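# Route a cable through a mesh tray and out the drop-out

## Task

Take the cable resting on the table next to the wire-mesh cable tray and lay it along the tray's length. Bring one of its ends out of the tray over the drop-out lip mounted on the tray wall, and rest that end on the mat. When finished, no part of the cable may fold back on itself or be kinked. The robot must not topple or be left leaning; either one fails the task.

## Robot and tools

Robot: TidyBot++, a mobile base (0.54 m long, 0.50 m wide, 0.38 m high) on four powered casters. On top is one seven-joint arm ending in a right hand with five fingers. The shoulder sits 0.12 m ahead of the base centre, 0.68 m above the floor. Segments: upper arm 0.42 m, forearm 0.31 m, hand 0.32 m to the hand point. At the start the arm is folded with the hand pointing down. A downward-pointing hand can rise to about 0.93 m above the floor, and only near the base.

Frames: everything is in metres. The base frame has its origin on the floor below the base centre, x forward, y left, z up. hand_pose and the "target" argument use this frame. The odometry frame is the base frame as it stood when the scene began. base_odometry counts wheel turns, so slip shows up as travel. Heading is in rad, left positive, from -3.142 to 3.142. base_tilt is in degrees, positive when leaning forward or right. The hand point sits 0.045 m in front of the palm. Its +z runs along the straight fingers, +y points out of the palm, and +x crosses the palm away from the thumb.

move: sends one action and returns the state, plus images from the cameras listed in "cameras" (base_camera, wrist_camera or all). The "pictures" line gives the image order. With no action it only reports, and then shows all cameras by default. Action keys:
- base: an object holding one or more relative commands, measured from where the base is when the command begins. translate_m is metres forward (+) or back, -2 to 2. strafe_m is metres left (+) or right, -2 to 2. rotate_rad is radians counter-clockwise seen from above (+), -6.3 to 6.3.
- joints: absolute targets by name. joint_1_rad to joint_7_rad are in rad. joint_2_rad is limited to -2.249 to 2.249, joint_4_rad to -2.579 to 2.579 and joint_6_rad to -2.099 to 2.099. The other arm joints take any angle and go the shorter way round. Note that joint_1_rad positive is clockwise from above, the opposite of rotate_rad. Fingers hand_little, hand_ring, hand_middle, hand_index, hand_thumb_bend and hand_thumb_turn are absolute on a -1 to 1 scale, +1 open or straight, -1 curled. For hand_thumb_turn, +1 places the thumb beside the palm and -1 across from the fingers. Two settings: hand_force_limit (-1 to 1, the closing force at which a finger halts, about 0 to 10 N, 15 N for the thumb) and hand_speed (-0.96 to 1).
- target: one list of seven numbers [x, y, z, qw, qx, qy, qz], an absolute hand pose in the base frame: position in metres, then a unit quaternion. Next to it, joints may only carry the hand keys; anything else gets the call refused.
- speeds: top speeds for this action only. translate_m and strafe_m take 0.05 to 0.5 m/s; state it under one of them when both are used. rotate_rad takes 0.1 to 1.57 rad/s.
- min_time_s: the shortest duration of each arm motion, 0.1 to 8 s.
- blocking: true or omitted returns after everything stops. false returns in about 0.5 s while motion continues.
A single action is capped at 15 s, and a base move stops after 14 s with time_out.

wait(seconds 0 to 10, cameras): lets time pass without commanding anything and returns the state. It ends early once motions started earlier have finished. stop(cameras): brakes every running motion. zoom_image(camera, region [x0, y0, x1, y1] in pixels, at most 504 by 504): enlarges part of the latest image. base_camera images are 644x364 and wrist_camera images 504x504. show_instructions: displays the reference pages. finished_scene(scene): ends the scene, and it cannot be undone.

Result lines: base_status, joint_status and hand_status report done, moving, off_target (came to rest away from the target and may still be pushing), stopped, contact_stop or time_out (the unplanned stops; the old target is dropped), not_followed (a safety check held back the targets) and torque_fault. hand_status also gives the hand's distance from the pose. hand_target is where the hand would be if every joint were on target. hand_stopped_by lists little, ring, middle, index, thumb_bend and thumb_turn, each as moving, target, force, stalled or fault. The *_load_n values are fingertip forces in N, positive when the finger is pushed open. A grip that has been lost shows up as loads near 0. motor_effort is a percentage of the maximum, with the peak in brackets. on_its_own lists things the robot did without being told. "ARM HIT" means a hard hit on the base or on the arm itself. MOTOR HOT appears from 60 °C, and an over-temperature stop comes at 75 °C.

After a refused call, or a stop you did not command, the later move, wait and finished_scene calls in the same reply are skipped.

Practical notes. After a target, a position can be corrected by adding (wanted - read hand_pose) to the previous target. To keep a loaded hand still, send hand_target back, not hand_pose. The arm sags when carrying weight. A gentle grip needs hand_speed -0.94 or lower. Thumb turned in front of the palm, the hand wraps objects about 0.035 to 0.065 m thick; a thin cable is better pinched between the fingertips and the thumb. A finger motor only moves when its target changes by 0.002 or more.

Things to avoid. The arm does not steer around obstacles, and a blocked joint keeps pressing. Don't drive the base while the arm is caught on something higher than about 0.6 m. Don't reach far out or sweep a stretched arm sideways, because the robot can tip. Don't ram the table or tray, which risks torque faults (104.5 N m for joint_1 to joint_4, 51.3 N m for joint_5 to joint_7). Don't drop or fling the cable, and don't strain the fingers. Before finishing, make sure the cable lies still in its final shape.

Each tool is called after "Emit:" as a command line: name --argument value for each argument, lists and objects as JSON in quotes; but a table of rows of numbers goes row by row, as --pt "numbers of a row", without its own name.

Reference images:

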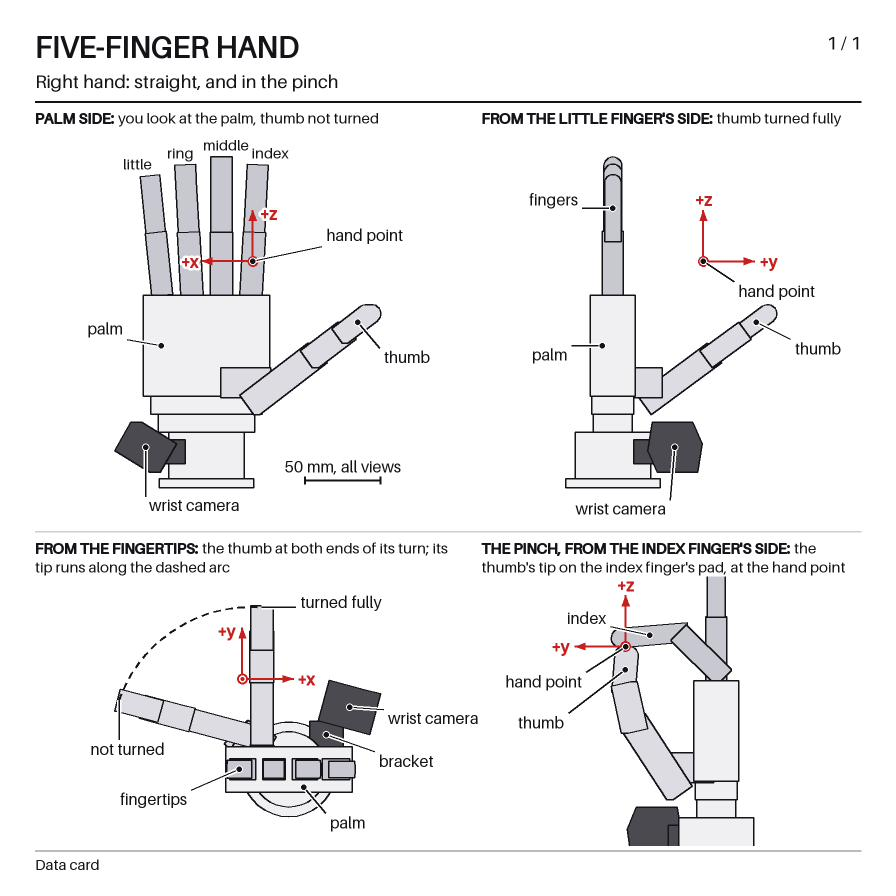

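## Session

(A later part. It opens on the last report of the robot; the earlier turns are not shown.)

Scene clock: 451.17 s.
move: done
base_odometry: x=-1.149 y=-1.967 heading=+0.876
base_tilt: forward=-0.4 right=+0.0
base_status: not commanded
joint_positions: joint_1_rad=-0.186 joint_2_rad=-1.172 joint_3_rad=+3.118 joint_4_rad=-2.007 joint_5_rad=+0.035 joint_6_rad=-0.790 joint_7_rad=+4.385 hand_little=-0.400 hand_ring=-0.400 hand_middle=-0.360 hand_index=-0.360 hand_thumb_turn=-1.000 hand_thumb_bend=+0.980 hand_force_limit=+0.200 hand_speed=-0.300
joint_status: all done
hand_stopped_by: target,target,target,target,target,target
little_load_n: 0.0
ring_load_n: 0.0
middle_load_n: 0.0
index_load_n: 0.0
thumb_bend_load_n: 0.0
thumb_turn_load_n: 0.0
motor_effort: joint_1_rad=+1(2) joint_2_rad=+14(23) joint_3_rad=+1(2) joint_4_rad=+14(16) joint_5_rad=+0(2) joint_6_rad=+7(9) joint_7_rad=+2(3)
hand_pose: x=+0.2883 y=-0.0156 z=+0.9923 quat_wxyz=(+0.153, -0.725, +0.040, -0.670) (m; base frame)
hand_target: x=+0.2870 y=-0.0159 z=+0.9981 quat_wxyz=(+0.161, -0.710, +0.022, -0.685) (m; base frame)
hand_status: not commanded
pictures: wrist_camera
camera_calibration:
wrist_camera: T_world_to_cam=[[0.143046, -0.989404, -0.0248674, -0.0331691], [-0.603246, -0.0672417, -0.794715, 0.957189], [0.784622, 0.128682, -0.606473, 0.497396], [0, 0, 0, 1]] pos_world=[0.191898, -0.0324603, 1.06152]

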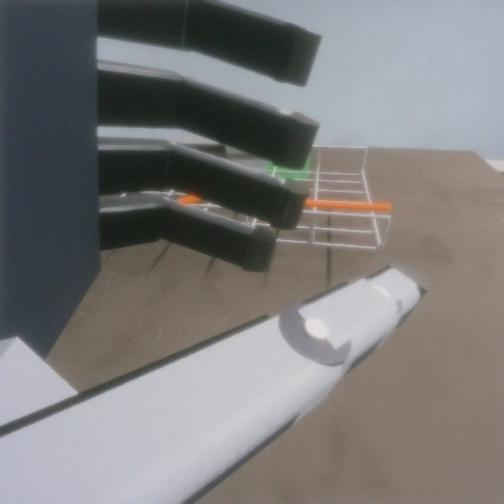

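Emit:
move --joints '{"joint_1_rad": -0.75, "joint_6_rad": -0.85}' --cameras '["wrist_camera"]'

Emit:
zoom_image --camera "wrist_camera" --region '[100, 100, 504, 300]'

Scene clock: 453.50 s.
move: done
base_odometry: x=-1.149 y=-1.967 heading=+0.876
base_tilt: forward=-0.4 right=+0.0
base_status: not commanded
joint_positions: joint_1_rad=-0.738 joint_2_rad=-1.172 joint_3_rad=+3.119 joint_4_rad=-2.007 joint_5_rad=+0.035 joint_6_rad=-0.803 joint_7_rad=+4.386 hand_little=-0.400 hand_ring=-0.400 hand_middle=-0.360 hand_index=-0.360 hand_thumb_turn=-1.000 hand_thumb_bend=+0.980 hand_force_limit=+0.200 hand_speed=-0.300
joint_status: all done
hand_stopped_by: target,target,target,target,target,target
little_load_n: 0.5
ring_load_n: 0.0
middle_load_n: 0.0
index_load_n: 0.0
thumb_bend_load_n: 0.0
thumb_turn_load_n: 0.5
motor_effort: joint_1_rad=-1(1) joint_2_rad=+14(14) joint_3_rad=+1(1) joint_4_rad=+14(14) joint_5_rad=+0(1) joint_6_rad=+7(9) joint_7_rad=+2(2)
hand_pose: x=+0.2711 y=+0.0745 z=+0.9883 quat_wxyz=(+0.328, -0.713, -0.160, -0.599) (m; base frame)
hand_target: x=+0.2658 y=+0.0698 z=+0.9663 quat_wxyz=(+0.323, -0.723, -0.180, -0.584) (m; base frame)
hand_status: not commanded
pictures: wrist_camera
camera_calibration:
wrist_camera: T_world_to_cam=[[0.639817, -0.768148, -0.0241526, -0.0935437], [-0.486007, -0.380068, -0.786985, 0.933481], [0.595341, 0.515265, -0.616499, 0.529284], [0, 0, 0, 1]] pos_world=[0.198425, 0.0102093, 1.05868]

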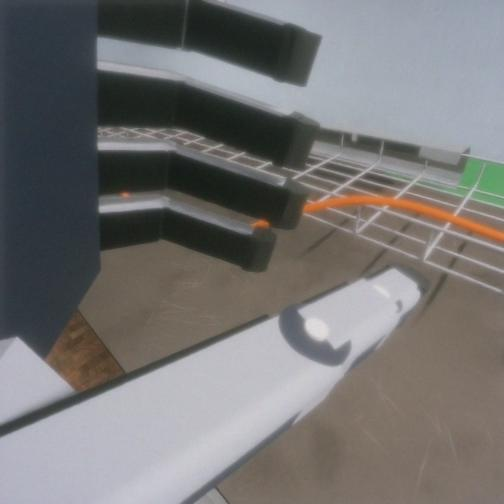

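Scaled by 1.248 from the camera's 504x504 image, which has a finer 720x720 frame.

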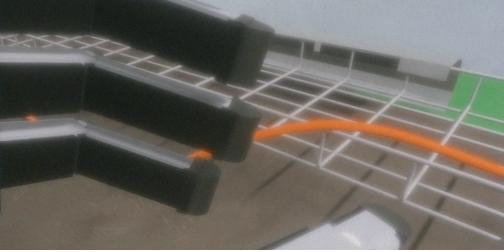

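Emit:
move --joints '{"joint_1_rad": -1.15}' --cameras '["wrist_camera"]'

Scene clock: 455.60 s.
move: done
base_odometry: x=-1.149 y=-1.967 heading=+0.876
base_tilt: forward=-0.4 right=+0.0
base_status: not commanded
joint_positions: joint_1_rad=-1.139 joint_2_rad=-1.172 joint_3_rad=+3.119 joint_4_rad=-2.007 joint_5_rad=+0.035 joint_6_rad=-0.803 joint_7_rad=+4.386 hand_little=-0.400 hand_ring=-0.400 hand_middle=-0.360 hand_index=-0.360 hand_thumb_turn=-1.000 hand_thumb_bend=+0.980 hand_force_limit=+0.200 hand_speed=-0.300
joint_status: all done
hand_stopped_by: target,target,target,target,target,target
little_load_n: 0.0
ring_load_n: 0.0
middle_load_n: 0.0
index_load_n: 0.0
thumb_bend_load_n: 0.0
thumb_turn_load_n: 0.0
motor_effort: joint_1_rad=+0(2) joint_2_rad=+14(14) joint_3_rad=+1(1) joint_4_rad=+14(14) joint_5_rad=+0(1) joint_6_rad=+7(8) joint_7_rad=+2(2)
hand_pose: x=+0.2301 y=+0.1278 z=+0.9883 quat_wxyz=(+0.440, -0.667, -0.298, -0.522) (m; base frame)
hand_target: x=+0.2270 y=+0.1215 z=+0.9663 quat_wxyz=(+0.433, -0.672, -0.320, -0.508) (m; base frame)
hand_status: not commanded
pictures: wrist_camera
camera_calibration:
wrist_camera: T_world_to_cam=[[0.888389, -0.458439, -0.0244716, -0.122876], [-0.299908, -0.53917, -0.786989, 0.911371], [0.347592, 0.706491, -0.616482, 0.558732], [0, 0, 0, 1]] pos_world=[0.188278, 0.0403134, 1.05868]

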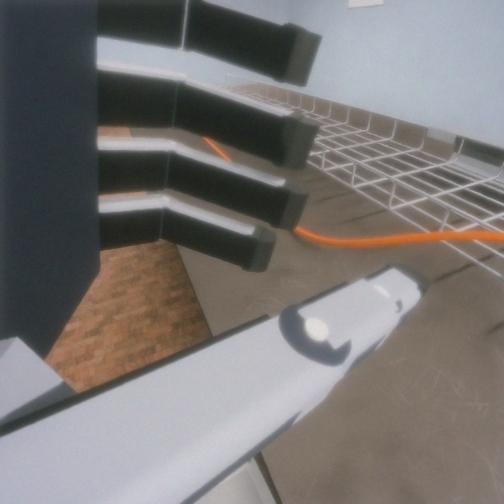

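Emit:
move --base '{"strafe_m": 0.53}' --joints '{"joint_1_rad": -0.1}' --cameras '["wrist_camera"]'

Scene clock: 462.00 s.
move: done
base_odometry: x=-1.556 y=-1.627 heading=+0.876
base_tilt: forward=-0.4 right=+0.0
base_status: done
joint_positions: joint_1_rad=-0.113 joint_2_rad=-1.177 joint_3_rad=+3.124 joint_4_rad=-2.010 joint_5_rad=+0.035 joint_6_rad=-0.803 joint_7_rad=+4.386 hand_little=-0.400 hand_ring=-0.400 hand_middle=-0.360 hand_index=-0.360 hand_thumb_turn=-1.000 hand_thumb_bend=+0.980 hand_force_limit=+0.200 hand_speed=-0.300
joint_status: all done
hand_stopped_by: target,target,target,target,target,target
little_load_n: 0.0
ring_load_n: 0.0
middle_load_n: 0.0
index_load_n: 0.0
thumb_bend_load_n: 0.0
thumb_turn_load_n: 0.0
motor_effort: joint_1_rad=+0(3) joint_2_rad=+14(16) joint_3_rad=+1(2) joint_4_rad=+14(15) joint_5_rad=-1(2) joint_6_rad=+8(9) joint_7_rad=+1(2)
hand_pose: x=+0.2848 y=-0.0304 z=+0.9870 quat_wxyz=(+0.128, -0.726, +0.069, -0.672) (m; base frame)
hand_target: x=+0.2781 y=-0.0332 z=+0.9663 quat_wxyz=(+0.120, -0.742, +0.060, -0.657) (m; base frame)
hand_status: not commanded
pictures: wrist_camera
camera_calibration:
wrist_camera: T_world_to_cam=[[0.0671897, -0.997332, -0.0285526, -0.0224903], [-0.61565, -0.0189223, -0.787793, 0.948043], [0.78515, 0.07051, -0.615278, 0.505552], [0, 0, 0, 1]] pos_world=[0.188239, -0.0401376, 1.05727]

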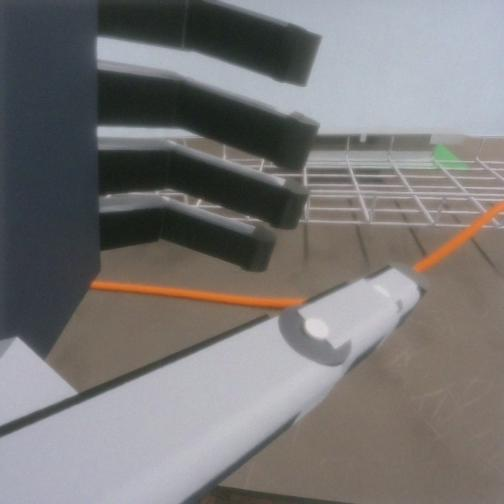

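Emit:
move --target '[0.53, 0.06, 0.80, 0.2373, -0.6432, 0.6830, -0.2519]' --joints '{"hand_speed": -0.3, "hand_thumb_bend": 0.8}' --min_time_s 2 --cameras '["wrist_camera"]'

Scene clock: 466.07 s.
move: done
base_odometry: x=-1.556 y=-1.627 heading=+0.876
base_tilt: forward=-0.4 right=+0.0
base_status: not commanded
joint_positions: joint_1_rad=-0.232 joint_2_rad=-0.180 joint_3_rad=+3.194 joint_4_rad=-1.800 joint_5_rad=+0.156 joint_6_rad=-0.804 joint_7_rad=+2.897 hand_little=-0.400 hand_ring=-0.400 hand_middle=-0.360 hand_index=-0.360 hand_thumb_turn=-1.000 hand_thumb_bend=+0.800 hand_force_limit=+0.200 hand_speed=-0.300
joint_status: all done
hand_stopped_by: target,target,target,target,target,target
little_load_n: 0.0
ring_load_n: 0.0
middle_load_n: 0.0
index_load_n: 0.0
thumb_bend_load_n: 0.0
thumb_turn_load_n: 0.0
motor_effort: joint_1_rad=+0(1) joint_2_rad=-11(15) joint_3_rad=+0(1) joint_4_rad=+16(17) joint_5_rad=+0(2) joint_6_rad=+5(8) joint_7_rad=+2(2)
hand_pose: x=+0.5244 y=+0.0769 z=+0.8005 quat_wxyz=(+0.258, -0.660, +0.661, -0.246) (m; base frame)
hand_target: x=+0.5300 y=+0.0600 z=+0.8000 quat_wxyz=(+0.237, -0.643, +0.683, -0.252) (m; base frame)
hand_status: done (0.018 m and 4.0 deg from the pose sent, 0.321 m and 88.8 deg at the start)
pictures: wrist_camera
camera_calibration:
wrist_camera: T_world_to_cam=[[-0.736862, -0.244326, -0.630348, 0.908585], [-0.523121, 0.796685, 0.302717, -0.033616], [0.428228, 0.552808, -0.714859, 0.425003], [0, 0, 0, 1]] pos_world=[0.469919, 0.0138271, 0.886719]

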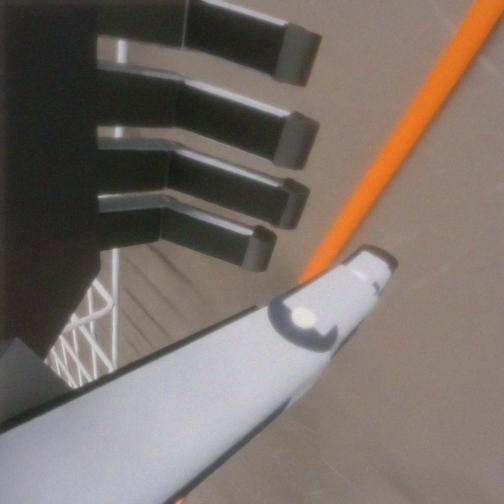

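Emit:
move --target '[0.535, 0.055, 0.735, 0.2322, -0.6294, 0.6957, -0.2566]' --joints '{"hand_speed": -0.3, "hand_thumb_bend": 0.75}' --min_time_s 1.5 --cameras '["wrist_camera"]'

Scene clock: 469.03 s.
move: done
base_odometry: x=-1.556 y=-1.627 heading=+0.876
base_tilt: forward=-0.4 right=+0.0
base_status: not commanded
joint_positions: joint_1_rad=-0.221 joint_2_rad=-0.151 joint_3_rad=+3.194 joint_4_rad=-1.929 joint_5_rad=+0.236 joint_6_rad=-0.682 joint_7_rad=+2.772 hand_little=-0.400 hand_ring=-0.400 hand_middle=-0.360 hand_index=-0.360 hand_thumb_turn=-1.000 hand_thumb_bend=+0.750 hand_force_limit=+0.200 hand_speed=-0.300
joint_status: all done
hand_stopped_by: target,target,target,target,target,target
little_load_n: 0.0
ring_load_n: 0.0
middle_load_n: 0.0
index_load_n: 0.0
thumb_bend_load_n: 0.0
thumb_turn_load_n: 0.0
motor_effort: joint_1_rad=+0(1) joint_2_rad=-11(12) joint_3_rad=+0(0) joint_4_rad=+16(16) joint_5_rad=+1(1) joint_6_rad=+5(6) joint_7_rad=+2(2)
hand_pose: x=+0.5260 y=+0.0638 z=+0.7493 quat_wxyz=(+0.241, -0.639, +0.687, -0.248) (m; base frame)
hand_target: x=+0.5350 y=+0.0550 z=+0.7350 quat_wxyz=(+0.232, -0.629, +0.696, -0.257) (m; base frame)
hand_status: done (0.019 m and 2.1 deg from the pose sent, 0.070 m and 6.2 deg at the start)
pictures: wrist_camera
camera_calibration:
wrist_camera: T_world_to_cam=[[-0.766775, -0.19139, -0.61272, 0.873494], [-0.457918, 0.832009, 0.313164, -0.051166], [0.449852, 0.520702, -0.725605, 0.393654], [0, 0, 0, 1]] pos_world=[0.469258, 0.00477191, 0.836868]

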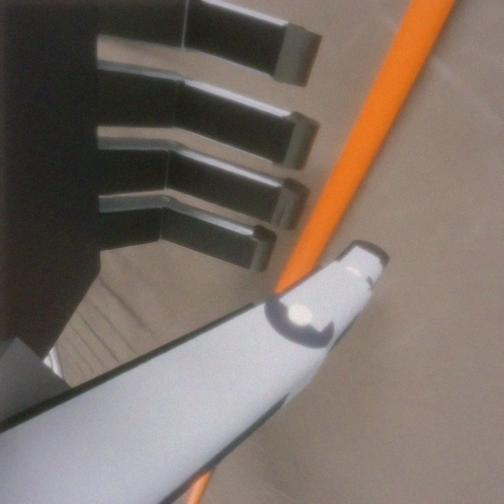

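Emit:
move --target '[0.548, 0.05, 0.728, 0.2322, -0.6294, 0.6957, -0.2566]' --min_time_s 1

Emit:
move --target '[0.548, 0.05, 0.708, 0.2322, -0.6294, 0.6957, -0.2566]' --min_time_s 1 --cameras '["wrist_camera"]'

Scene clock: 471.00 s.
move: done
base_odometry: x=-1.556 y=-1.627 heading=+0.876
base_tilt: forward=-0.4 right=+0.0
base_status: not commanded
joint_positions: joint_1_rad=-0.182 joint_2_rad=-0.117 joint_3_rad=+3.194 joint_4_rad=-1.929 joint_5_rad=+0.236 joint_6_rad=-0.647 joint_7_rad=+2.772 hand_little=-0.400 hand_ring=-0.400 hand_middle=-0.360 hand_index=-0.360 hand_thumb_turn=-1.000 hand_thumb_bend=+0.750 hand_force_limit=+0.200 hand_speed=-0.300
joint_status: not commanded
hand_stopped_by: target,target,target,target,target,target
little_load_n: 0.0
ring_load_n: 0.0
middle_load_n: 0.0
index_load_n: -0.5
thumb_bend_load_n: 0.0
thumb_turn_load_n: 0.0
motor_effort: joint_1_rad=+1(1) joint_2_rad=-12(13) joint_3_rad=+0(0) joint_4_rad=+16(16) joint_5_rad=+0(2) joint_6_rad=+5(5) joint_7_rad=+2(2)
hand_pose: x=+0.5397 y=+0.0516 z=+0.7409 quat_wxyz=(+0.237, -0.628, +0.697, -0.252) (m; base frame)
hand_target: x=+0.5480 y=+0.0500 z=+0.7280 quat_wxyz=(+0.232, -0.629, +0.696, -0.257) (m; base frame)
hand_status: done (0.015 m and 0.8 deg from the pose sent, 0.034 m and 2.1 deg at the start)
pictures: none

Scene clock: 472.30 s.
move: done
base_odometry: x=-1.556 y=-1.627 heading=+0.876
base_tilt: forward=-0.4 right=+0.0
base_status: not commanded
joint_positions: joint_1_rad=-0.166 joint_2_rad=-0.113 joint_3_rad=+3.188 joint_4_rad=-1.951 joint_5_rad=+0.243 joint_6_rad=-0.577 joint_7_rad=+2.771 hand_little=-0.400 hand_ring=-0.400 hand_middle=-0.360 hand_index=-0.360 hand_thumb_turn=-1.000 hand_thumb_bend=+0.751 hand_force_limit=+0.200 hand_speed=-0.300
joint_status: not commanded
hand_stopped_by: target,target,target,target,target,target
little_load_n: 0.0
ring_load_n: 0.0
middle_load_n: 0.0
index_load_n: 0.0
thumb_bend_load_n: 4.5
thumb_turn_load_n: -1.5
motor_effort: joint_1_rad=+0(1) joint_2_rad=-7(12) joint_3_rad=+0(0) joint_4_rad=+12(16) joint_5_rad=+1(2) joint_6_rad=+4(6) joint_7_rad=+2(2)
hand_pose: x=+0.5510 y=+0.0506 z=+0.7403 quat_wxyz=(+0.253, -0.625, +0.690, -0.263) (m; base frame)
hand_target: x=+0.5480 y=+0.0500 z=+0.7080 quat_wxyz=(+0.232, -0.629, +0.696, -0.257) (m; base frame)
hand_status: done (0.032 m and 2.7 deg from the pose sent, 0.034 m and 0.8 deg at the start)
pictures: wrist_camera
camera_calibration:
wrist_camera: T_world_to_cam=[[-0.744795, -0.170642, -0.645106, 0.895433], [-0.449845, 0.842447, 0.296518, -0.0185666], [0.492869, 0.511043, -0.704213, 0.343663], [0, 0, 0, 1]] pos_world=[0.489181, -0.00718669, 0.825165]

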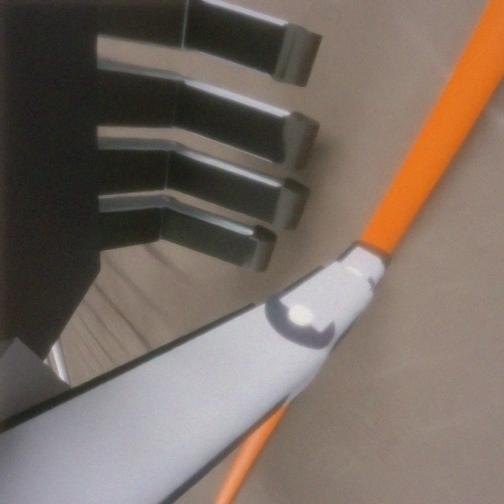

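Emit:
move --target '[0.530, 0.05, 0.742, 0.2322, -0.6294, 0.6957, -0.2566]' --min_time_s 1 --cameras '["wrist_camera"]'

Scene clock: 474.13 s.
move: done
base_odometry: x=-1.556 y=-1.627 heading=+0.876
base_tilt: forward=-0.4 right=+0.0
base_status: not commanded
joint_positions: joint_1_rad=-0.214 joint_2_rad=-0.120 joint_3_rad=+3.200 joint_4_rad=-1.951 joint_5_rad=+0.246 joint_6_rad=-0.624 joint_7_rad=+2.771 hand_little=-0.400 hand_ring=-0.400 hand_middle=-0.360 hand_index=-0.360 hand_thumb_turn=-1.000 hand_thumb_bend=+0.750 hand_force_limit=+0.200 hand_speed=-0.300
joint_status: not commanded
hand_stopped_by: target,target,target,target,target,target
little_load_n: 0.0
ring_load_n: 0.0
middle_load_n: 0.0
index_load_n: 0.0
thumb_bend_load_n: 0.0
thumb_turn_load_n: 0.0
motor_effort: joint_1_rad=+0(2) joint_2_rad=-12(12) joint_3_rad=+0(2) joint_4_rad=+16(16) joint_5_rad=+0(2) joint_6_rad=+4(6) joint_7_rad=+2(2)
hand_pose: x=+0.5364 y=+0.0610 z=+0.7355 quat_wxyz=(+0.241, -0.640, +0.685, -0.251) (m; base frame)
hand_target: x=+0.5300 y=+0.0500 z=+0.7420 quat_wxyz=(+0.232, -0.629, +0.696, -0.257) (m; base frame)
hand_status: done (0.014 m and 2.1 deg from the pose sent, 0.021 m and 2.7 deg at the start)
pictures: wrist_camera
camera_calibration:
wrist_camera: T_world_to_cam=[[-0.763679, -0.196659, -0.614914, 0.872742], [-0.460871, 0.833065, 0.305942, -0.0330088], [0.452097, 0.517037, -0.726829, 0.380311], [0, 0, 0, 1]] pos_world=[0.479345, 0.00249588, 0.823181]

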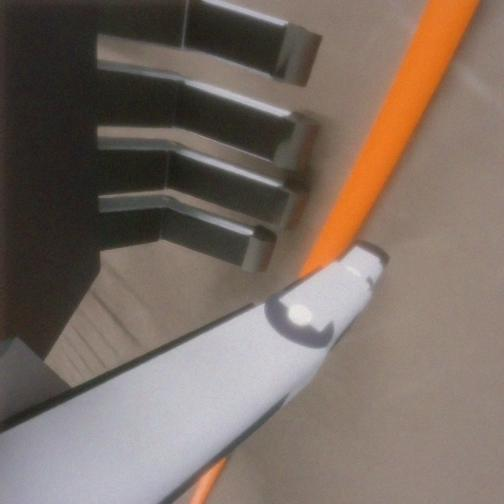

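Emit:
move --target '[0.530, 0.05, 0.716, 0.2322, -0.6294, 0.6957, -0.2566]' --min_time_s 1

Emit:
move --joints '{"hand_speed": -0.75, "hand_force_limit": 0.3, "hand_thumb_bend": -0.2}' --cameras '["wrist_camera"]'

Scene clock: 475.93 s.
move: done
base_odometry: x=-1.556 y=-1.627 heading=+0.876
base_tilt: forward=-0.4 right=+0.0
base_status: not commanded
joint_positions: joint_1_rad=-0.214 joint_2_rad=-0.123 joint_3_rad=+3.200 joint_4_rad=-1.973 joint_5_rad=+0.252 joint_6_rad=-0.612 joint_7_rad=+2.760 hand_little=-0.400 hand_ring=-0.400 hand_middle=-0.360 hand_index=-0.360 hand_thumb_turn=-1.000 hand_thumb_bend=+0.751 hand_force_limit=+0.200 hand_speed=-0.300
joint_status: not commanded
hand_stopped_by: target,target,target,target,target,target
little_load_n: 0.0
ring_load_n: 0.0
middle_load_n: 0.0
index_load_n: 0.0
thumb_bend_load_n: 6.0
thumb_turn_load_n: -1.0
motor_effort: joint_1_rad=+1(1) joint_2_rad=-7(12) joint_3_rad=+0(0) joint_4_rad=+12(16) joint_5_rad=+1(1) joint_6_rad=+5(5) joint_7_rad=+2(2)
hand_pose: x=+0.5322 y=+0.0602 z=+0.7288 quat_wxyz=(+0.239, -0.639, +0.687, -0.250) (m; base frame)
hand_target: x=+0.5300 y=+0.0500 z=+0.7160 quat_wxyz=(+0.232, -0.629, +0.696, -0.257) (m; base frame)
hand_status: done (0.016 m and 1.9 deg from the pose sent, 0.023 m and 2.1 deg at the start)
pictures: none

Scene clock: 478.87 s.
move: off_target
base_odometry: x=-1.556 y=-1.627 heading=+0.876
base_tilt: forward=-0.4 right=+0.0
base_status: not commanded
joint_positions: joint_1_rad=-0.214 joint_2_rad=-0.124 joint_3_rad=+3.200 joint_4_rad=-1.974 joint_5_rad=+0.252 joint_6_rad=-0.612 joint_7_rad=+2.760 hand_little=-0.400 hand_ring=-0.400 hand_middle=-0.360 hand_index=-0.360 hand_thumb_turn=-1.000 hand_thumb_bend=+0.744 hand_force_limit=+0.300 hand_speed=-0.750
joint_status: hand_thumb_bend off_target (ended at +0.744, target -0.200); the others done
hand_stopped_by: target,target,target,target,force,target
little_load_n: 0.0
ring_load_n: -0.5
middle_load_n: 0.0
index_load_n: 0.0
thumb_bend_load_n: 6.5
thumb_turn_load_n: -1.0
motor_effort: joint_1_rad=+1(1) joint_2_rad=-7(8) joint_3_rad=+0(1) joint_4_rad=+12(13) joint_5_rad=+1(2) joint_6_rad=+5(6) joint_7_rad=+2(2)
hand_pose: x=+0.5319 y=+0.0602 z=+0.7288 quat_wxyz=(+0.239, -0.639, +0.687, -0.250) (m; base frame)
hand_target: x=+0.5300 y=+0.0500 z=+0.7160 quat_wxyz=(+0.232, -0.629, +0.696, -0.257) (m; base frame)
hand_status: not commanded
pictures: wrist_camera
camera_calibration:
wrist_camera: T_world_to_cam=[[-0.767702, -0.193333, -0.610947, 0.864061], [-0.456163, 0.834476, 0.309135, -0.0371372], [0.450055, 0.516015, -0.72882, 0.380496], [0, 0, 0, 1]] pos_world=[0.475156, 0.00169951, 0.816689]

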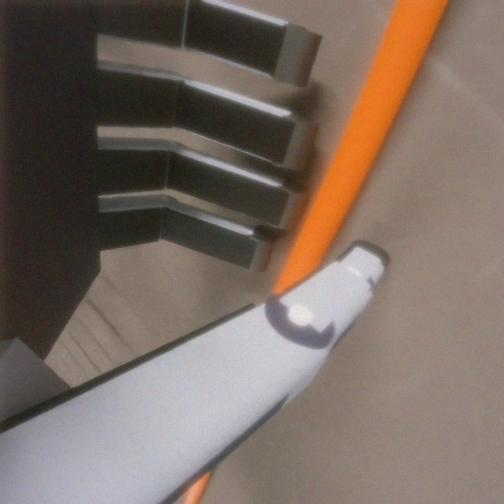

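Emit:
move --target '[0.530, 0.05, 0.728, 0.2322, -0.6294, 0.6957, -0.2566]' --cameras '["wrist_camera"]'

Scene clock: 483.30 s.
move: done
base_odometry: x=-1.556 y=-1.627 heading=+0.876
base_tilt: forward=-0.4 right=+0.0
base_status: not commanded
joint_positions: joint_1_rad=-0.214 joint_2_rad=-0.125 joint_3_rad=+3.200 joint_4_rad=-1.973 joint_5_rad=+0.252 joint_6_rad=-0.614 joint_7_rad=+2.760 hand_little=-0.400 hand_ring=-0.400 hand_middle=-0.360 hand_index=-0.360 hand_thumb_turn=-1.000 hand_thumb_bend=+0.744 hand_force_limit=+0.300 hand_speed=-0.750
joint_status: not commanded
hand_stopped_by: target,target,target,target,force,target
little_load_n: 0.0
ring_load_n: 0.0
middle_load_n: 0.0
index_load_n: 0.0
thumb_bend_load_n: 3.5
thumb_turn_load_n: 0.5
motor_effort: joint_1_rad=+0(2) joint_2_rad=-9(9) joint_3_rad=+1(1) joint_4_rad=+13(14) joint_5_rad=+1(2) joint_6_rad=+5(6) joint_7_rad=+2(2)
hand_pose: x=+0.5315 y=+0.0599 z=+0.7290 quat_wxyz=(+0.238, -0.639, +0.687, -0.249) (m; base frame)
hand_target: x=+0.5300 y=+0.0500 z=+0.7280 quat_wxyz=(+0.232, -0.629, +0.696, -0.257) (m; base frame)
hand_status: done (0.010 m and 1.8 deg from the pose sent, 0.010 m and 1.9 deg at the start)
pictures: wrist_camera
camera_calibration:
wrist_camera: T_world_to_cam=[[-0.768383, -0.193132, -0.610154, 0.863597], [-0.45545, 0.834797, 0.309322, -0.0378223], [0.449615, 0.515572, -0.729405, 0.381634], [0, 0, 0, 1]] pos_world=[0.474758, 0.00160187, 0.816992]

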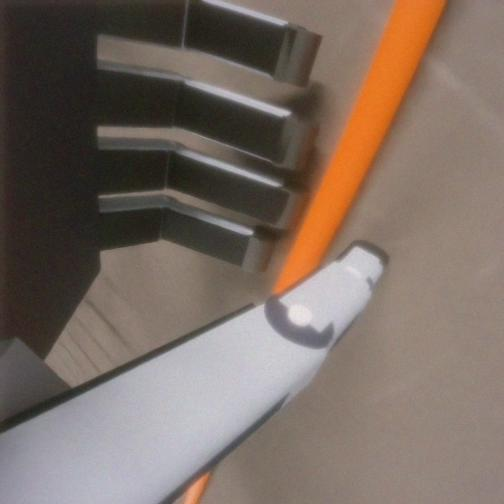

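Emit:
move --joints '{"hand_thumb_bend": -0.22, "hand_force_limit": 0.3, "hand_speed": -0.75}' --cameras '["wrist_camera"]'

Scene clock: 484.60 s.
move: off_target
base_odometry: x=-1.556 y=-1.627 heading=+0.876
base_tilt: forward=-0.4 right=+0.0
base_status: not commanded
joint_positions: joint_1_rad=-0.214 joint_2_rad=-0.125 joint_3_rad=+3.200 joint_4_rad=-1.973 joint_5_rad=+0.252 joint_6_rad=-0.614 joint_7_rad=+2.760 hand_little=-0.400 hand_ring=-0.400 hand_middle=-0.360 hand_index=-0.360 hand_thumb_turn=-1.000 hand_thumb_bend=+0.549 hand_force_limit=+0.300 hand_speed=-0.750
joint_status: hand_thumb_bend off_target (ended at +0.549, target -0.220); the others done
hand_stopped_by: target,target,target,target,force,target
little_load_n: 0.0
ring_load_n: 0.0
middle_load_n: 5.5
index_load_n: 0.5
thumb_bend_load_n: 11.5
thumb_turn_load_n: 0.5
motor_effort: joint_1_rad=+0(1) joint_2_rad=-11(11) joint_3_rad=+0(1) joint_4_rad=+15(16) joint_5_rad=+2(2) joint_6_rad=+5(6) joint_7_rad=+2(2)
hand_pose: x=+0.5315 y=+0.0599 z=+0.7290 quat_wxyz=(+0.238, -0.639, +0.687, -0.250) (m; base frame)
hand_target: x=+0.5300 y=+0.0500 z=+0.7280 quat_wxyz=(+0.232, -0.629, +0.696, -0.257) (m; base frame)
hand_status: not commanded
pictures: wrist_camera
camera_calibration:
wrist_camera: T_world_to_cam=[[-0.768249, -0.193063, -0.610344, 0.863687], [-0.455508, 0.834772, 0.309302, -0.037778], [0.449784, 0.515638, -0.729255, 0.381431], [0, 0, 0, 1]] pos_world=[0.474757, 0.00160146, 0.816992]

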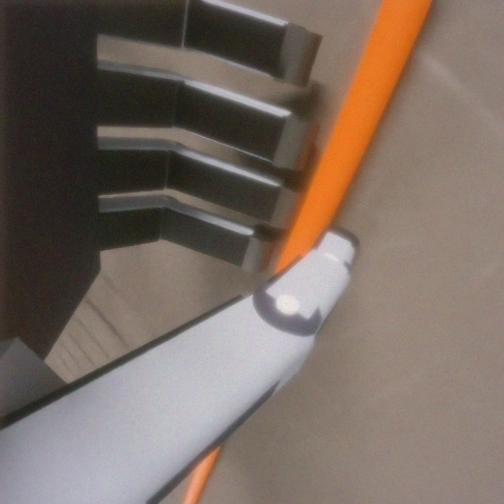

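Good grip. Tighten and lift.

Emit:
move --target '[0.535, 0.05, 0.755, 0.2322, -0.6294, 0.6957, -0.2566]' --joints '{"hand_thumb_bend": -0.24, "hand_force_limit": 0.9, "hand_speed": -0.75}' --min_time_s 2

Emit:
move --target '[0.535, 0.05, 0.79, 0.2322, -0.6294, 0.6957, -0.2566]' --joints '{"hand_thumb_bend": -0.26, "hand_force_limit": 0.9, "hand_speed": -0.75}' --min_time_s 2

Emit:
move --target '[0.53, 0.06, 0.86, 0.2322, -0.6294, 0.6957, -0.2566]' --min_time_s 3 --cameras '["wrist_camera"]'

Scene clock: 487.90 s.
move: off_target
base_odometry: x=-1.556 y=-1.627 heading=+0.876
base_tilt: forward=-0.4 right=+0.0
base_status: not commanded
joint_positions: joint_1_rad=-0.214 joint_2_rad=-0.125 joint_3_rad=+3.200 joint_4_rad=-1.928 joint_5_rad=+0.252 joint_6_rad=-0.660 joint_7_rad=+2.760 hand_little=-0.400 hand_ring=-0.400 hand_middle=-0.359 hand_index=-0.360 hand_thumb_turn=-1.000 hand_thumb_bend=+0.544 hand_force_limit=+0.900 hand_speed=-0.750
joint_status: hand_thumb_bend off_target (ended at +0.544, target -0.240); the others done
hand_stopped_by: target,target,target,target,force,target
little_load_n: 0.0
ring_load_n: 0.0
middle_load_n: 7.5
index_load_n: 0.0
thumb_bend_load_n: 13.5
thumb_turn_load_n: 0.5
motor_effort: joint_1_rad=+0(2) joint_2_rad=-12(13) joint_3_rad=+1(1) joint_4_rad=+16(16) joint_5_rad=+2(2) joint_6_rad=+5(6) joint_7_rad=+2(2)
hand_pose: x=+0.5357 y=+0.0578 z=+0.7430 quat_wxyz=(+0.237, -0.636, +0.690, -0.252) (m; base frame)
hand_target: x=+0.5350 y=+0.0500 z=+0.7550 quat_wxyz=(+0.232, -0.629, +0.696, -0.257) (m; base frame)
hand_status: done (0.014 m and 1.2 deg from the pose sent, 0.028 m and 1.8 deg at the start)
pictures: none

Scene clock: 490.20 s.
move: off_target
base_odometry: x=-1.556 y=-1.627 heading=+0.876
base_tilt: forward=-0.3 right=+0.0
base_status: not commanded
joint_positions: joint_1_rad=-0.220 joint_2_rad=-0.125 joint_3_rad=+3.200 joint_4_rad=-1.825 joint_5_rad=+0.252 joint_6_rad=-0.772 joint_7_rad=+2.760 hand_little=-0.400 hand_ring=-0.400 hand_middle=-0.359 hand_index=-0.360 hand_thumb_turn=-1.000 hand_thumb_bend=+0.539 hand_force_limit=+0.900 hand_speed=-0.750
joint_status: hand_thumb_bend off_target (ended at +0.539, target -0.260); the others done
hand_stopped_by: target,target,target,target,force,target
little_load_n: 0.0
ring_load_n: 0.0
middle_load_n: 8.5
index_load_n: 0.0
thumb_bend_load_n: 14.5
thumb_turn_load_n: 1.0
motor_effort: joint_1_rad=+0(2) joint_2_rad=-12(13) joint_3_rad=+1(1) joint_4_rad=+16(16) joint_5_rad=+2(3) joint_6_rad=+5(5) joint_7_rad=+2(2)
hand_pose: x=+0.5400 y=+0.0549 z=+0.7736 quat_wxyz=(+0.230, -0.630, +0.697, -0.255) (m; base frame)
hand_target: x=+0.5350 y=+0.0500 z=+0.7900 quat_wxyz=(+0.232, -0.629, +0.696, -0.257) (m; base frame)
hand_status: done (0.018 m and 0.3 deg from the pose sent, 0.048 m and 1.2 deg at the start)
pictures: none

Scene clock: 493.50 s.
move: done
base_odometry: x=-1.556 y=-1.627 heading=+0.876
base_tilt: forward=-0.4 right=+0.0
base_status: not commanded
joint_positions: joint_1_rad=-0.220 joint_2_rad=-0.125 joint_3_rad=+3.192 joint_4_rad=-1.603 joint_5_rad=+0.252 joint_6_rad=-0.998 joint_7_rad=+2.760 hand_little=-0.400 hand_ring=-0.400 hand_middle=-0.359 hand_index=-0.360 hand_thumb_turn=-1.000 hand_thumb_bend=+0.539 hand_force_limit=+0.900 hand_speed=-0.750
joint_status: not commanded
hand_stopped_by: target,target,target,target,force,target
little_load_n: 0.0
ring_load_n: 0.0
middle_load_n: 9.0
index_load_n: 0.0
thumb_bend_load_n: 15.0
thumb_turn_load_n: 0.5
motor_effort: joint_1_rad=+0(1) joint_2_rad=-12(13) joint_3_rad=+1(1) joint_4_rad=+16(17) joint_5_rad=+2(3) joint_6_rad=+4(5) joint_7_rad=+2(2)
hand_pose: x=+0.5425 y=+0.0486 z=+0.8441 quat_wxyz=(+0.225, -0.612, +0.711, -0.262) (m; base frame)
hand_target: x=+0.5300 y=+0.0600 z=+0.8600 quat_wxyz=(+0.232, -0.629, +0.696, -0.257) (m; base frame)
hand_status: done (0.023 m and 2.9 deg from the pose sent, 0.087 m and 0.3 deg at the start)
pictures: wrist_camera
camera_calibration:
wrist_camera: T_world_to_cam=[[-0.781746, -0.136513, -0.608472, 0.943157], [-0.386468, 0.87183, 0.300924, -0.0910974], [0.489404, 0.470401, -0.734307, 0.451213], [0, 0, 0, 1]] pos_world=[0.481277, -0.0040772, 0.932627]

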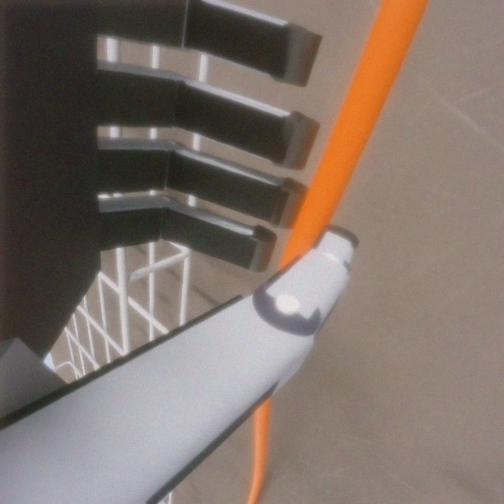

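Emit:
move --target '[0.535, 0.09, 0.935, 0.2322, -0.6294, 0.6957, -0.2566]' --min_time_s 3.5 --cameras '["base_camera"]'

Emit:
move --target '[0.65, 0.09, 0.935, 0.2322, -0.6294, 0.6957, -0.2566]' --min_time_s 4 --cameras '["wrist_camera"]'

Scene clock: 497.93 s.
move: done
base_odometry: x=-1.556 y=-1.627 heading=+0.876
base_tilt: forward=-0.4 right=+0.0
base_status: not commanded
joint_positions: joint_1_rad=-0.200 joint_2_rad=-0.099 joint_3_rad=+3.079 joint_4_rad=-1.288 joint_5_rad=+0.252 joint_6_rad=-1.249 joint_7_rad=+2.760 hand_little=-0.400 hand_ring=-0.400 hand_middle=-0.359 hand_index=-0.360 hand_thumb_turn=-1.000 hand_thumb_bend=+0.539 hand_force_limit=+0.900 hand_speed=-0.750
joint_status: not commanded
hand_stopped_by: target,target,target,target,force,target
little_load_n: 0.0
ring_load_n: 0.0
middle_load_n: 9.0
index_load_n: 0.0
thumb_bend_load_n: 15.0
thumb_turn_load_n: -0.5
motor_effort: joint_1_rad=-1(2) joint_2_rad=-13(13) joint_3_rad=+0(1) joint_4_rad=+16(17) joint_5_rad=+1(3) joint_6_rad=+5(6) joint_7_rad=+1(2)
hand_pose: x=+0.5367 y=+0.0837 z=+0.9408 quat_wxyz=(+0.248, -0.616, +0.698, -0.268) (m; base frame)
hand_target: x=+0.5350 y=+0.0900 z=+0.9350 quat_wxyz=(+0.232, -0.629, +0.696, -0.257) (m; base frame)
hand_status: done (0.009 m and 2.7 deg from the pose sent, 0.100 m and 2.9 deg at the start)
pictures: base_camera

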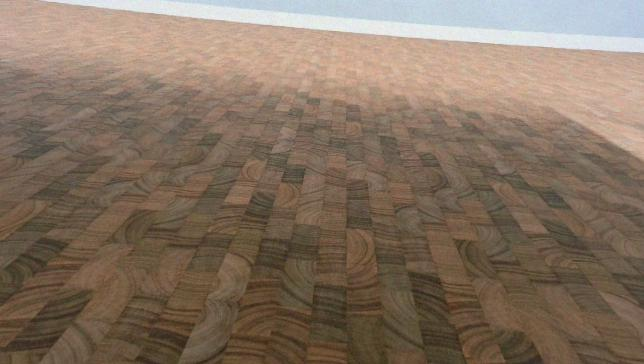

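Scene clock: 502.23 s.
move: done
base_odometry: x=-1.556 y=-1.627 heading=+0.876
base_tilt: forward=-0.3 right=+0.0
base_status: not commanded
joint_positions: joint_1_rad=-0.124 joint_2_rad=+0.175 joint_3_rad=+3.030 joint_4_rad=-0.987 joint_5_rad=+0.252 joint_6_rad=-1.264 joint_7_rad=+2.767 hand_little=-0.400 hand_ring=-0.400 hand_middle=-0.359 hand_index=-0.360 hand_thumb_turn=-1.000 hand_thumb_bend=+0.539 hand_force_limit=+0.900 hand_speed=-0.750
joint_status: not commanded
hand_stopped_by: target,target,target,target,force,target
little_load_n: 0.0
ring_load_n: 0.0
middle_load_n: 9.5
index_load_n: 0.0
thumb_bend_load_n: 15.0
thumb_turn_load_n: -0.5
motor_effort: joint_1_rad=+0(1) joint_2_rad=-21(22) joint_3_rad=+0(0) joint_4_rad=+16(16) joint_5_rad=+1(2) joint_6_rad=+5(6) joint_7_rad=+1(2)
hand_pose: x=+0.6510 y=+0.0909 z=+0.9466 quat_wxyz=(+0.254, -0.602, +0.709, -0.264) (m; base frame)
hand_target: x=+0.6500 y=+0.0900 z=+0.9350 quat_wxyz=(+0.232, -0.629, +0.696, -0.257) (m; base frame)
hand_status: done (0.012 m and 4.4 deg from the pose sent, 0.114 m and 2.7 deg at the start)
pictures: wrist_camera
camera_calibration:
wrist_camera: T_world_to_cam=[[-0.749354, -0.11598, -0.651933, 1.11431], [-0.404655, 0.859521, 0.312214, -0.114581], [0.52414, 0.497767, -0.691018, 0.387466], [0, 0, 0, 1]] pos_world=[0.585563, 0.0348559, 1.02998]

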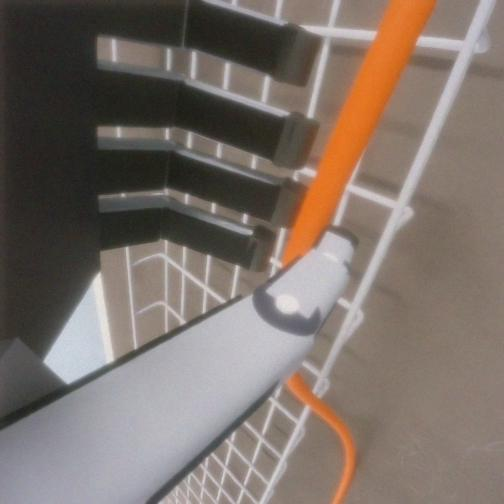

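Emit:
move --target '[0.665, 0.16, 0.92, 0.2322, -0.6294, 0.6957, -0.2566]' --min_time_s 3 --cameras '["wrist_camera"]'

Scene clock: 507.00 s.
move: done
base_odometry: x=-1.556 y=-1.627 heading=+0.876
base_tilt: forward=-0.4 right=+0.0
base_status: not commanded
joint_positions: joint_1_rad=-0.265 joint_2_rad=+0.247 joint_3_rad=+3.030 joint_4_rad=-0.936 joint_5_rad=+0.311 joint_6_rad=-1.282 joint_7_rad=+2.737 hand_little=-0.400 hand_ring=-0.400 hand_middle=-0.359 hand_index=-0.360 hand_thumb_turn=-1.000 hand_thumb_bend=+0.539 hand_force_limit=+0.900 hand_speed=-0.750
joint_status: not commanded
hand_stopped_by: target,target,target,target,force,target
little_load_n: 0.0
ring_load_n: 0.0
middle_load_n: 8.5
index_load_n: 0.0
thumb_bend_load_n: 14.0
thumb_turn_load_n: 1.0
motor_effort: joint_1_rad=-1(2) joint_2_rad=-23(23) joint_3_rad=-1(1) joint_4_rad=+15(16) joint_5_rad=+2(2) joint_6_rad=+5(6) joint_7_rad=+1(2)
hand_pose: x=+0.6605 y=+0.1540 z=+0.9297 quat_wxyz=(+0.248, -0.641, +0.679, -0.258) (m; base frame)
hand_target: x=+0.6650 y=+0.1600 z=+0.9200 quat_wxyz=(+0.232, -0.629, +0.696, -0.257) (m; base frame)
hand_status: done (0.012 m and 3.0 deg from the pose sent, 0.075 m and 4.4 deg at the start)
pictures: wrist_camera
camera_calibration:
wrist_camera: T_world_to_cam=[[-0.748841, -0.205849, -0.629971, 1.11079], [-0.475077, 0.829492, 0.293675, -0.0912674], [0.462103, 0.5192, -0.718952, 0.403064], [0, 0, 0, 1]] pos_world=[0.602187, 0.0950896, 1.01635]

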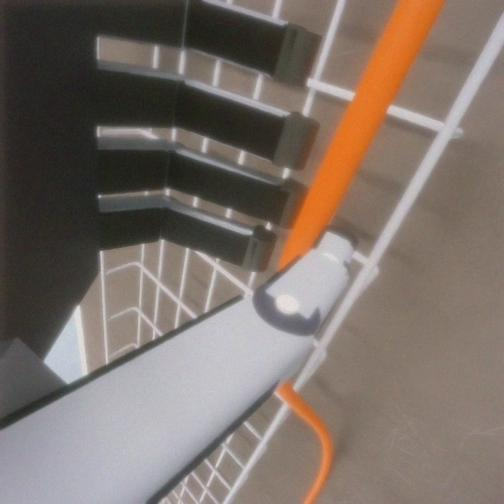

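Emit:
move --target '[0.675, 0.16, 0.85, 0.2322, -0.6294, 0.6957, -0.2566]' --min_time_s 3 --cameras '["wrist_camera"]'

Emit:
move --target '[0.675, 0.16, 0.805, 0.2322, -0.6294, 0.6957, -0.2566]' --min_time_s 2.5 --cameras '["wrist_camera"]'

Scene clock: 512.00 s.
move: done
base_odometry: x=-1.556 y=-1.627 heading=+0.876
base_tilt: forward=-0.3 right=+0.0
base_status: not commanded
joint_positions: joint_1_rad=-0.254 joint_2_rad=+0.247 joint_3_rad=+3.005 joint_4_rad=-1.140 joint_5_rad=+0.339 joint_6_rad=-1.135 joint_7_rad=+2.654 hand_little=-0.400 hand_ring=-0.400 hand_middle=-0.359 hand_index=-0.360 hand_thumb_turn=-1.000 hand_thumb_bend=+0.539 hand_force_limit=+0.900 hand_speed=-0.750
joint_status: not commanded
hand_stopped_by: target,target,target,target,force,target
little_load_n: 0.5
ring_load_n: 0.0
middle_load_n: 9.0
index_load_n: 0.0
thumb_bend_load_n: 15.5
thumb_turn_load_n: -0.5
motor_effort: joint_1_rad=+0(1) joint_2_rad=-22(23) joint_3_rad=+0(1) joint_4_rad=+15(16) joint_5_rad=+1(3) joint_6_rad=+4(6) joint_7_rad=+2(2)
hand_pose: x=+0.6636 y=+0.1623 z=+0.8615 quat_wxyz=(+0.232, -0.643, +0.687, -0.246) (m; base frame)
hand_target: x=+0.6750 y=+0.1600 z=+0.8500 quat_wxyz=(+0.232, -0.629, +0.696, -0.257) (m; base frame)
hand_status: done (0.016 m and 2.2 deg from the pose sent, 0.081 m and 3.0 deg at the start)
pictures: wrist_camera
camera_calibration:
wrist_camera: T_world_to_cam=[[-0.777047, -0.19856, -0.597303, 1.0613], [-0.453336, 0.834867, 0.312223, -0.107993], [0.436674, 0.513391, -0.738746, 0.383088], [0, 0, 0, 1]] pos_world=[0.608439, 0.104218, 0.950641]

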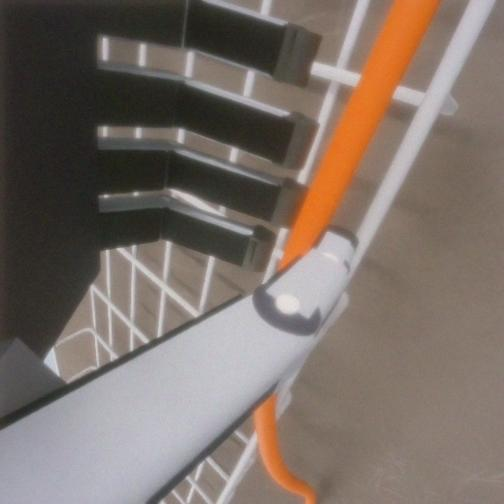

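Scene clock: 514.80 s.
move: done
base_odometry: x=-1.556 y=-1.627 heading=+0.876
base_tilt: forward=-0.3 right=+0.0
base_status: not commanded
joint_positions: joint_1_rad=-0.243 joint_2_rad=+0.247 joint_3_rad=+2.996 joint_4_rad=-1.283 joint_5_rad=+0.375 joint_6_rad=-0.983 joint_7_rad=+2.587 hand_little=-0.400 hand_ring=-0.400 hand_middle=-0.359 hand_index=-0.360 hand_thumb_turn=-1.000 hand_thumb_bend=+0.539 hand_force_limit=+0.900 hand_speed=-0.750
joint_status: not commanded
hand_stopped_by: target,target,target,target,force,target
little_load_n: 0.0
ring_load_n: 0.0
middle_load_n: 9.0
index_load_n: 0.0
thumb_bend_load_n: 15.0
thumb_turn_load_n: 0.0
motor_effort: joint_1_rad=-1(1) joint_2_rad=-21(22) joint_3_rad=+0(1) joint_4_rad=+13(15) joint_5_rad=+1(2) joint_6_rad=+2(5) joint_7_rad=+2(2)
hand_pose: x=+0.6736 y=+0.1651 z=+0.8203 quat_wxyz=(+0.240, -0.638, +0.688, -0.250) (m; base frame)
hand_target: x=+0.6750 y=+0.1600 z=+0.8050 quat_wxyz=(+0.232, -0.629, +0.696, -0.257) (m; base frame)
hand_status: done (0.016 m and 1.8 deg from the pose sent, 0.058 m and 2.2 deg at the start)
pictures: wrist_camera
camera_calibration:
wrist_camera: T_world_to_cam=[[-0.766936, -0.189652, -0.613059, 1.04964], [-0.454557, 0.834893, 0.310374, -0.0905238], [0.452976, 0.516707, -0.726517, 0.325233], [0, 0, 0, 1]] pos_world=[0.616537, 0.106593, 0.907876]

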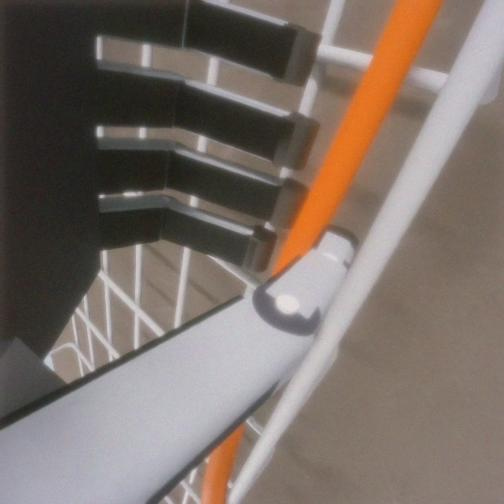

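Emit:
move --target '[0.685, 0.16, 0.81, 0.2322, -0.6294, 0.6957, -0.2566]' --min_time_s 1.5

Emit:
move --joints '{"hand_thumb_bend": 0.98, "hand_force_limit": 0.2, "hand_speed": -0.3}' --cameras '["wrist_camera"]'

Scene clock: 519.53 s.
move: done
base_odometry: x=-1.556 y=-1.627 heading=+0.876
base_tilt: forward=-0.3 right=+0.0
base_status: not commanded
joint_positions: joint_1_rad=-0.243 joint_2_rad=+0.247 joint_3_rad=+2.996 joint_4_rad=-1.283 joint_5_rad=+0.375 joint_6_rad=-0.983 joint_7_rad=+2.587 hand_little=-0.400 hand_ring=-0.400 hand_middle=-0.359 hand_index=-0.360 hand_thumb_turn=-1.000 hand_thumb_bend=+0.539 hand_force_limit=+0.900 hand_speed=-0.750
joint_status: not commanded
hand_stopped_by: target,target,target,target,force,target
little_load_n: 0.0
ring_load_n: 0.0
middle_load_n: 9.0
index_load_n: 0.0
thumb_bend_load_n: 15.0
thumb_turn_load_n: 0.0
motor_effort: joint_1_rad=-1(1) joint_2_rad=-21(21) joint_3_rad=+0(1) joint_4_rad=+13(13) joint_5_rad=+1(2) joint_6_rad=+2(3) joint_7_rad=+2(2)
hand_pose: x=+0.6737 y=+0.1650 z=+0.8203 quat_wxyz=(+0.240, -0.638, +0.688, -0.250) (m; base frame)
hand_target: x=+0.6850 y=+0.1600 z=+0.8100 quat_wxyz=(+0.232, -0.629, +0.696, -0.257) (m; base frame)
hand_status: done (0.016 m and 1.8 deg from the pose sent, 0.016 m and 1.8 deg at the start)
pictures: none

Scene clock: 520.47 s.
move: done
base_odometry: x=-1.556 y=-1.627 heading=+0.876
base_tilt: forward=-0.3 right=+0.0
base_status: not commanded
joint_positions: joint_1_rad=-0.236 joint_2_rad=+0.259 joint_3_rad=+2.996 joint_4_rad=-1.279 joint_5_rad=+0.377 joint_6_rad=-0.964 joint_7_rad=+2.587 hand_little=-0.400 hand_ring=-0.400 hand_middle=-0.360 hand_index=-0.360 hand_thumb_turn=-1.000 hand_thumb_bend=+0.977 hand_force_limit=+0.200 hand_speed=-0.300
joint_status: all done
hand_stopped_by: target,target,target,target,target,target
little_load_n: 0.0
ring_load_n: 0.0
middle_load_n: 0.5
index_load_n: 0.0
thumb_bend_load_n: -5.5
thumb_turn_load_n: 2.0
motor_effort: joint_1_rad=-1(2) joint_2_rad=-26(28) joint_3_rad=-1(2) joint_4_rad=+12(13) joint_5_rad=+1(2) joint_6_rad=-2(4) joint_7_rad=+2(3)
hand_pose: x=+0.6823 y=+0.1640 z=+0.8178 quat_wxyz=(+0.244, -0.636, +0.687, -0.252) (m; base frame)
hand_target: x=+0.6850 y=+0.1600 z=+0.8100 quat_wxyz=(+0.232, -0.629, +0.696, -0.257) (m; base frame)
hand_status: not commanded
pictures: wrist_camera
camera_calibration:
wrist_camera: T_world_to_cam=[[-0.761495, -0.187413, -0.620485, 1.05653], [-0.456646, 0.834495, 0.30837, -0.0818582], [0.459999, 0.518164, -0.721045, 0.310583], [0, 0, 0, 1]] pos_world=[0.624293, 0.105384, 0.904747]

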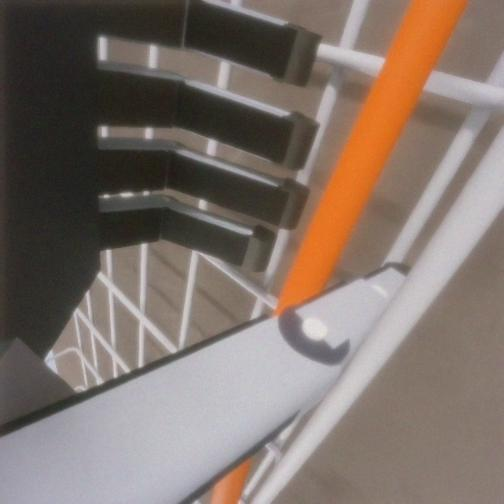

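Emit:
move --joints '{"hand_thumb_bend": 0.85, "hand_force_limit": 0.2, "hand_speed": -0.5, "hand_index": 0.6, "hand_middle": 0.6, "hand_ring": 0.6, "hand_little": 0.6}' --cameras '["wrist_camera"]'

Scene clock: 522.33 s.
move: off_target
base_odometry: x=-1.556 y=-1.627 heading=+0.876
base_tilt: forward=-0.4 right=+0.0
base_status: not commanded
joint_positions: joint_1_rad=-0.236 joint_2_rad=+0.256 joint_3_rad=+2.991 joint_4_rad=-1.272 joint_5_rad=+0.378 joint_6_rad=-0.978 joint_7_rad=+2.587 hand_little=+0.600 hand_ring=+0.467 hand_middle=+0.418 hand_index=+0.600 hand_thumb_turn=-1.000 hand_thumb_bend=+0.846 hand_force_limit=+0.200 hand_speed=-0.500
joint_status: hand_ring off_target (ended at +0.467, target +0.600); hand_middle off_target (ended at +0.418, target +0.600); the others done
hand_stopped_by: target,stalled,stalled,target,target,target
little_load_n: 0.0
ring_load_n: -22.5
middle_load_n: -18.0
index_load_n: 0.0
thumb_bend_load_n: -17.0
thumb_turn_load_n: -2.0
motor_effort: joint_1_rad=+0(2) joint_2_rad=-19(27) joint_3_rad=+0(1) joint_4_rad=+13(16) joint_5_rad=+2(4) joint_6_rad=+4(8) joint_7_rad=+2(3)
hand_pose: x=+0.6796 y=+0.1646 z=+0.8214 quat_wxyz=(+0.243, -0.636, +0.688, -0.251) (m; base frame)
hand_target: x=+0.6850 y=+0.1600 z=+0.8100 quat_wxyz=(+0.232, -0.629, +0.696, -0.257) (m; base frame)
hand_status: not commanded
pictures: wrist_camera
camera_calibration:
wrist_camera: T_world_to_cam=[[-0.762897, -0.187344, -0.618782, 1.05635], [-0.455582, 0.834873, 0.30892, -0.0859204], [0.45873, 0.51758, -0.722272, 0.316174], [0, 0, 0, 1]] pos_world=[0.621701, 0.105987, 0.908554]

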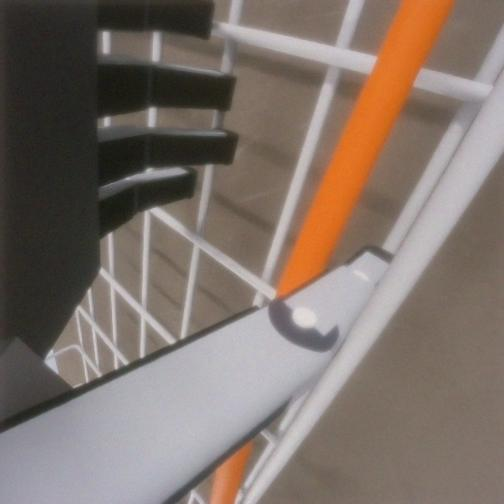

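Emit:
move --joints '{"hand_index": 0.1, "hand_middle": 0.1, "hand_ring": 0.1, "hand_little": 0.1, "hand_thumb_bend": 0.75, "hand_speed": -0.4}' --cameras '["wrist_camera"]'

Scene clock: 523.60 s.
move: off_target
base_odometry: x=-1.556 y=-1.627 heading=+0.876
base_tilt: forward=-0.4 right=+0.0
base_status: not commanded
joint_positions: joint_1_rad=-0.235 joint_2_rad=+0.256 joint_3_rad=+2.991 joint_4_rad=-1.272 joint_5_rad=+0.379 joint_6_rad=-0.976 joint_7_rad=+2.587 hand_little=+0.100 hand_ring=+0.100 hand_middle=+0.100 hand_index=+0.497 hand_thumb_turn=-1.000 hand_thumb_bend=+0.750 hand_force_limit=+0.200 hand_speed=-0.400
joint_status: hand_index off_target (ended at +0.497, target +0.100); the others done
hand_stopped_by: target,target,target,force,target,target
little_load_n: 0.0
ring_load_n: 0.0
middle_load_n: 0.0
index_load_n: -0.5
thumb_bend_load_n: 0.0
thumb_turn_load_n: 0.0
motor_effort: joint_1_rad=+0(1) joint_2_rad=-22(25) joint_3_rad=+0(1) joint_4_rad=+15(15) joint_5_rad=+1(2) joint_6_rad=+3(4) joint_7_rad=+2(2)
hand_pose: x=+0.6805 y=+0.1644 z=+0.8219 quat_wxyz=(+0.244, -0.636, +0.687, -0.252) (m; base frame)
hand_target: x=+0.6850 y=+0.1600 z=+0.8100 quat_wxyz=(+0.232, -0.629, +0.696, -0.257) (m; base frame)
hand_status: not commanded
pictures: wrist_camera
camera_calibration:
wrist_camera: T_world_to_cam=[[-0.761029, -0.187942, -0.620897, 1.05784], [-0.456796, 0.834849, 0.307187, -0.0831996], [0.460622, 0.517402, -0.721195, 0.314036], [0, 0, 0, 1]] pos_world=[0.622389, 0.105788, 0.908849]

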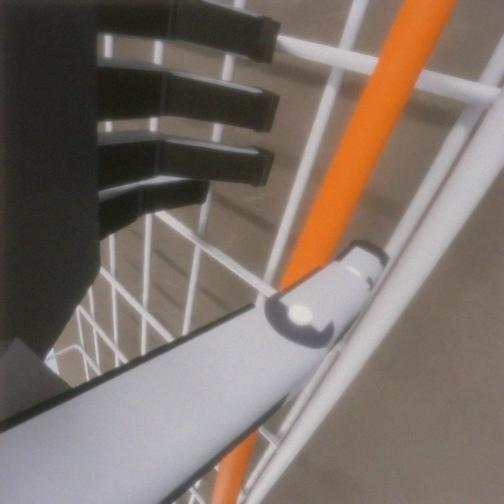

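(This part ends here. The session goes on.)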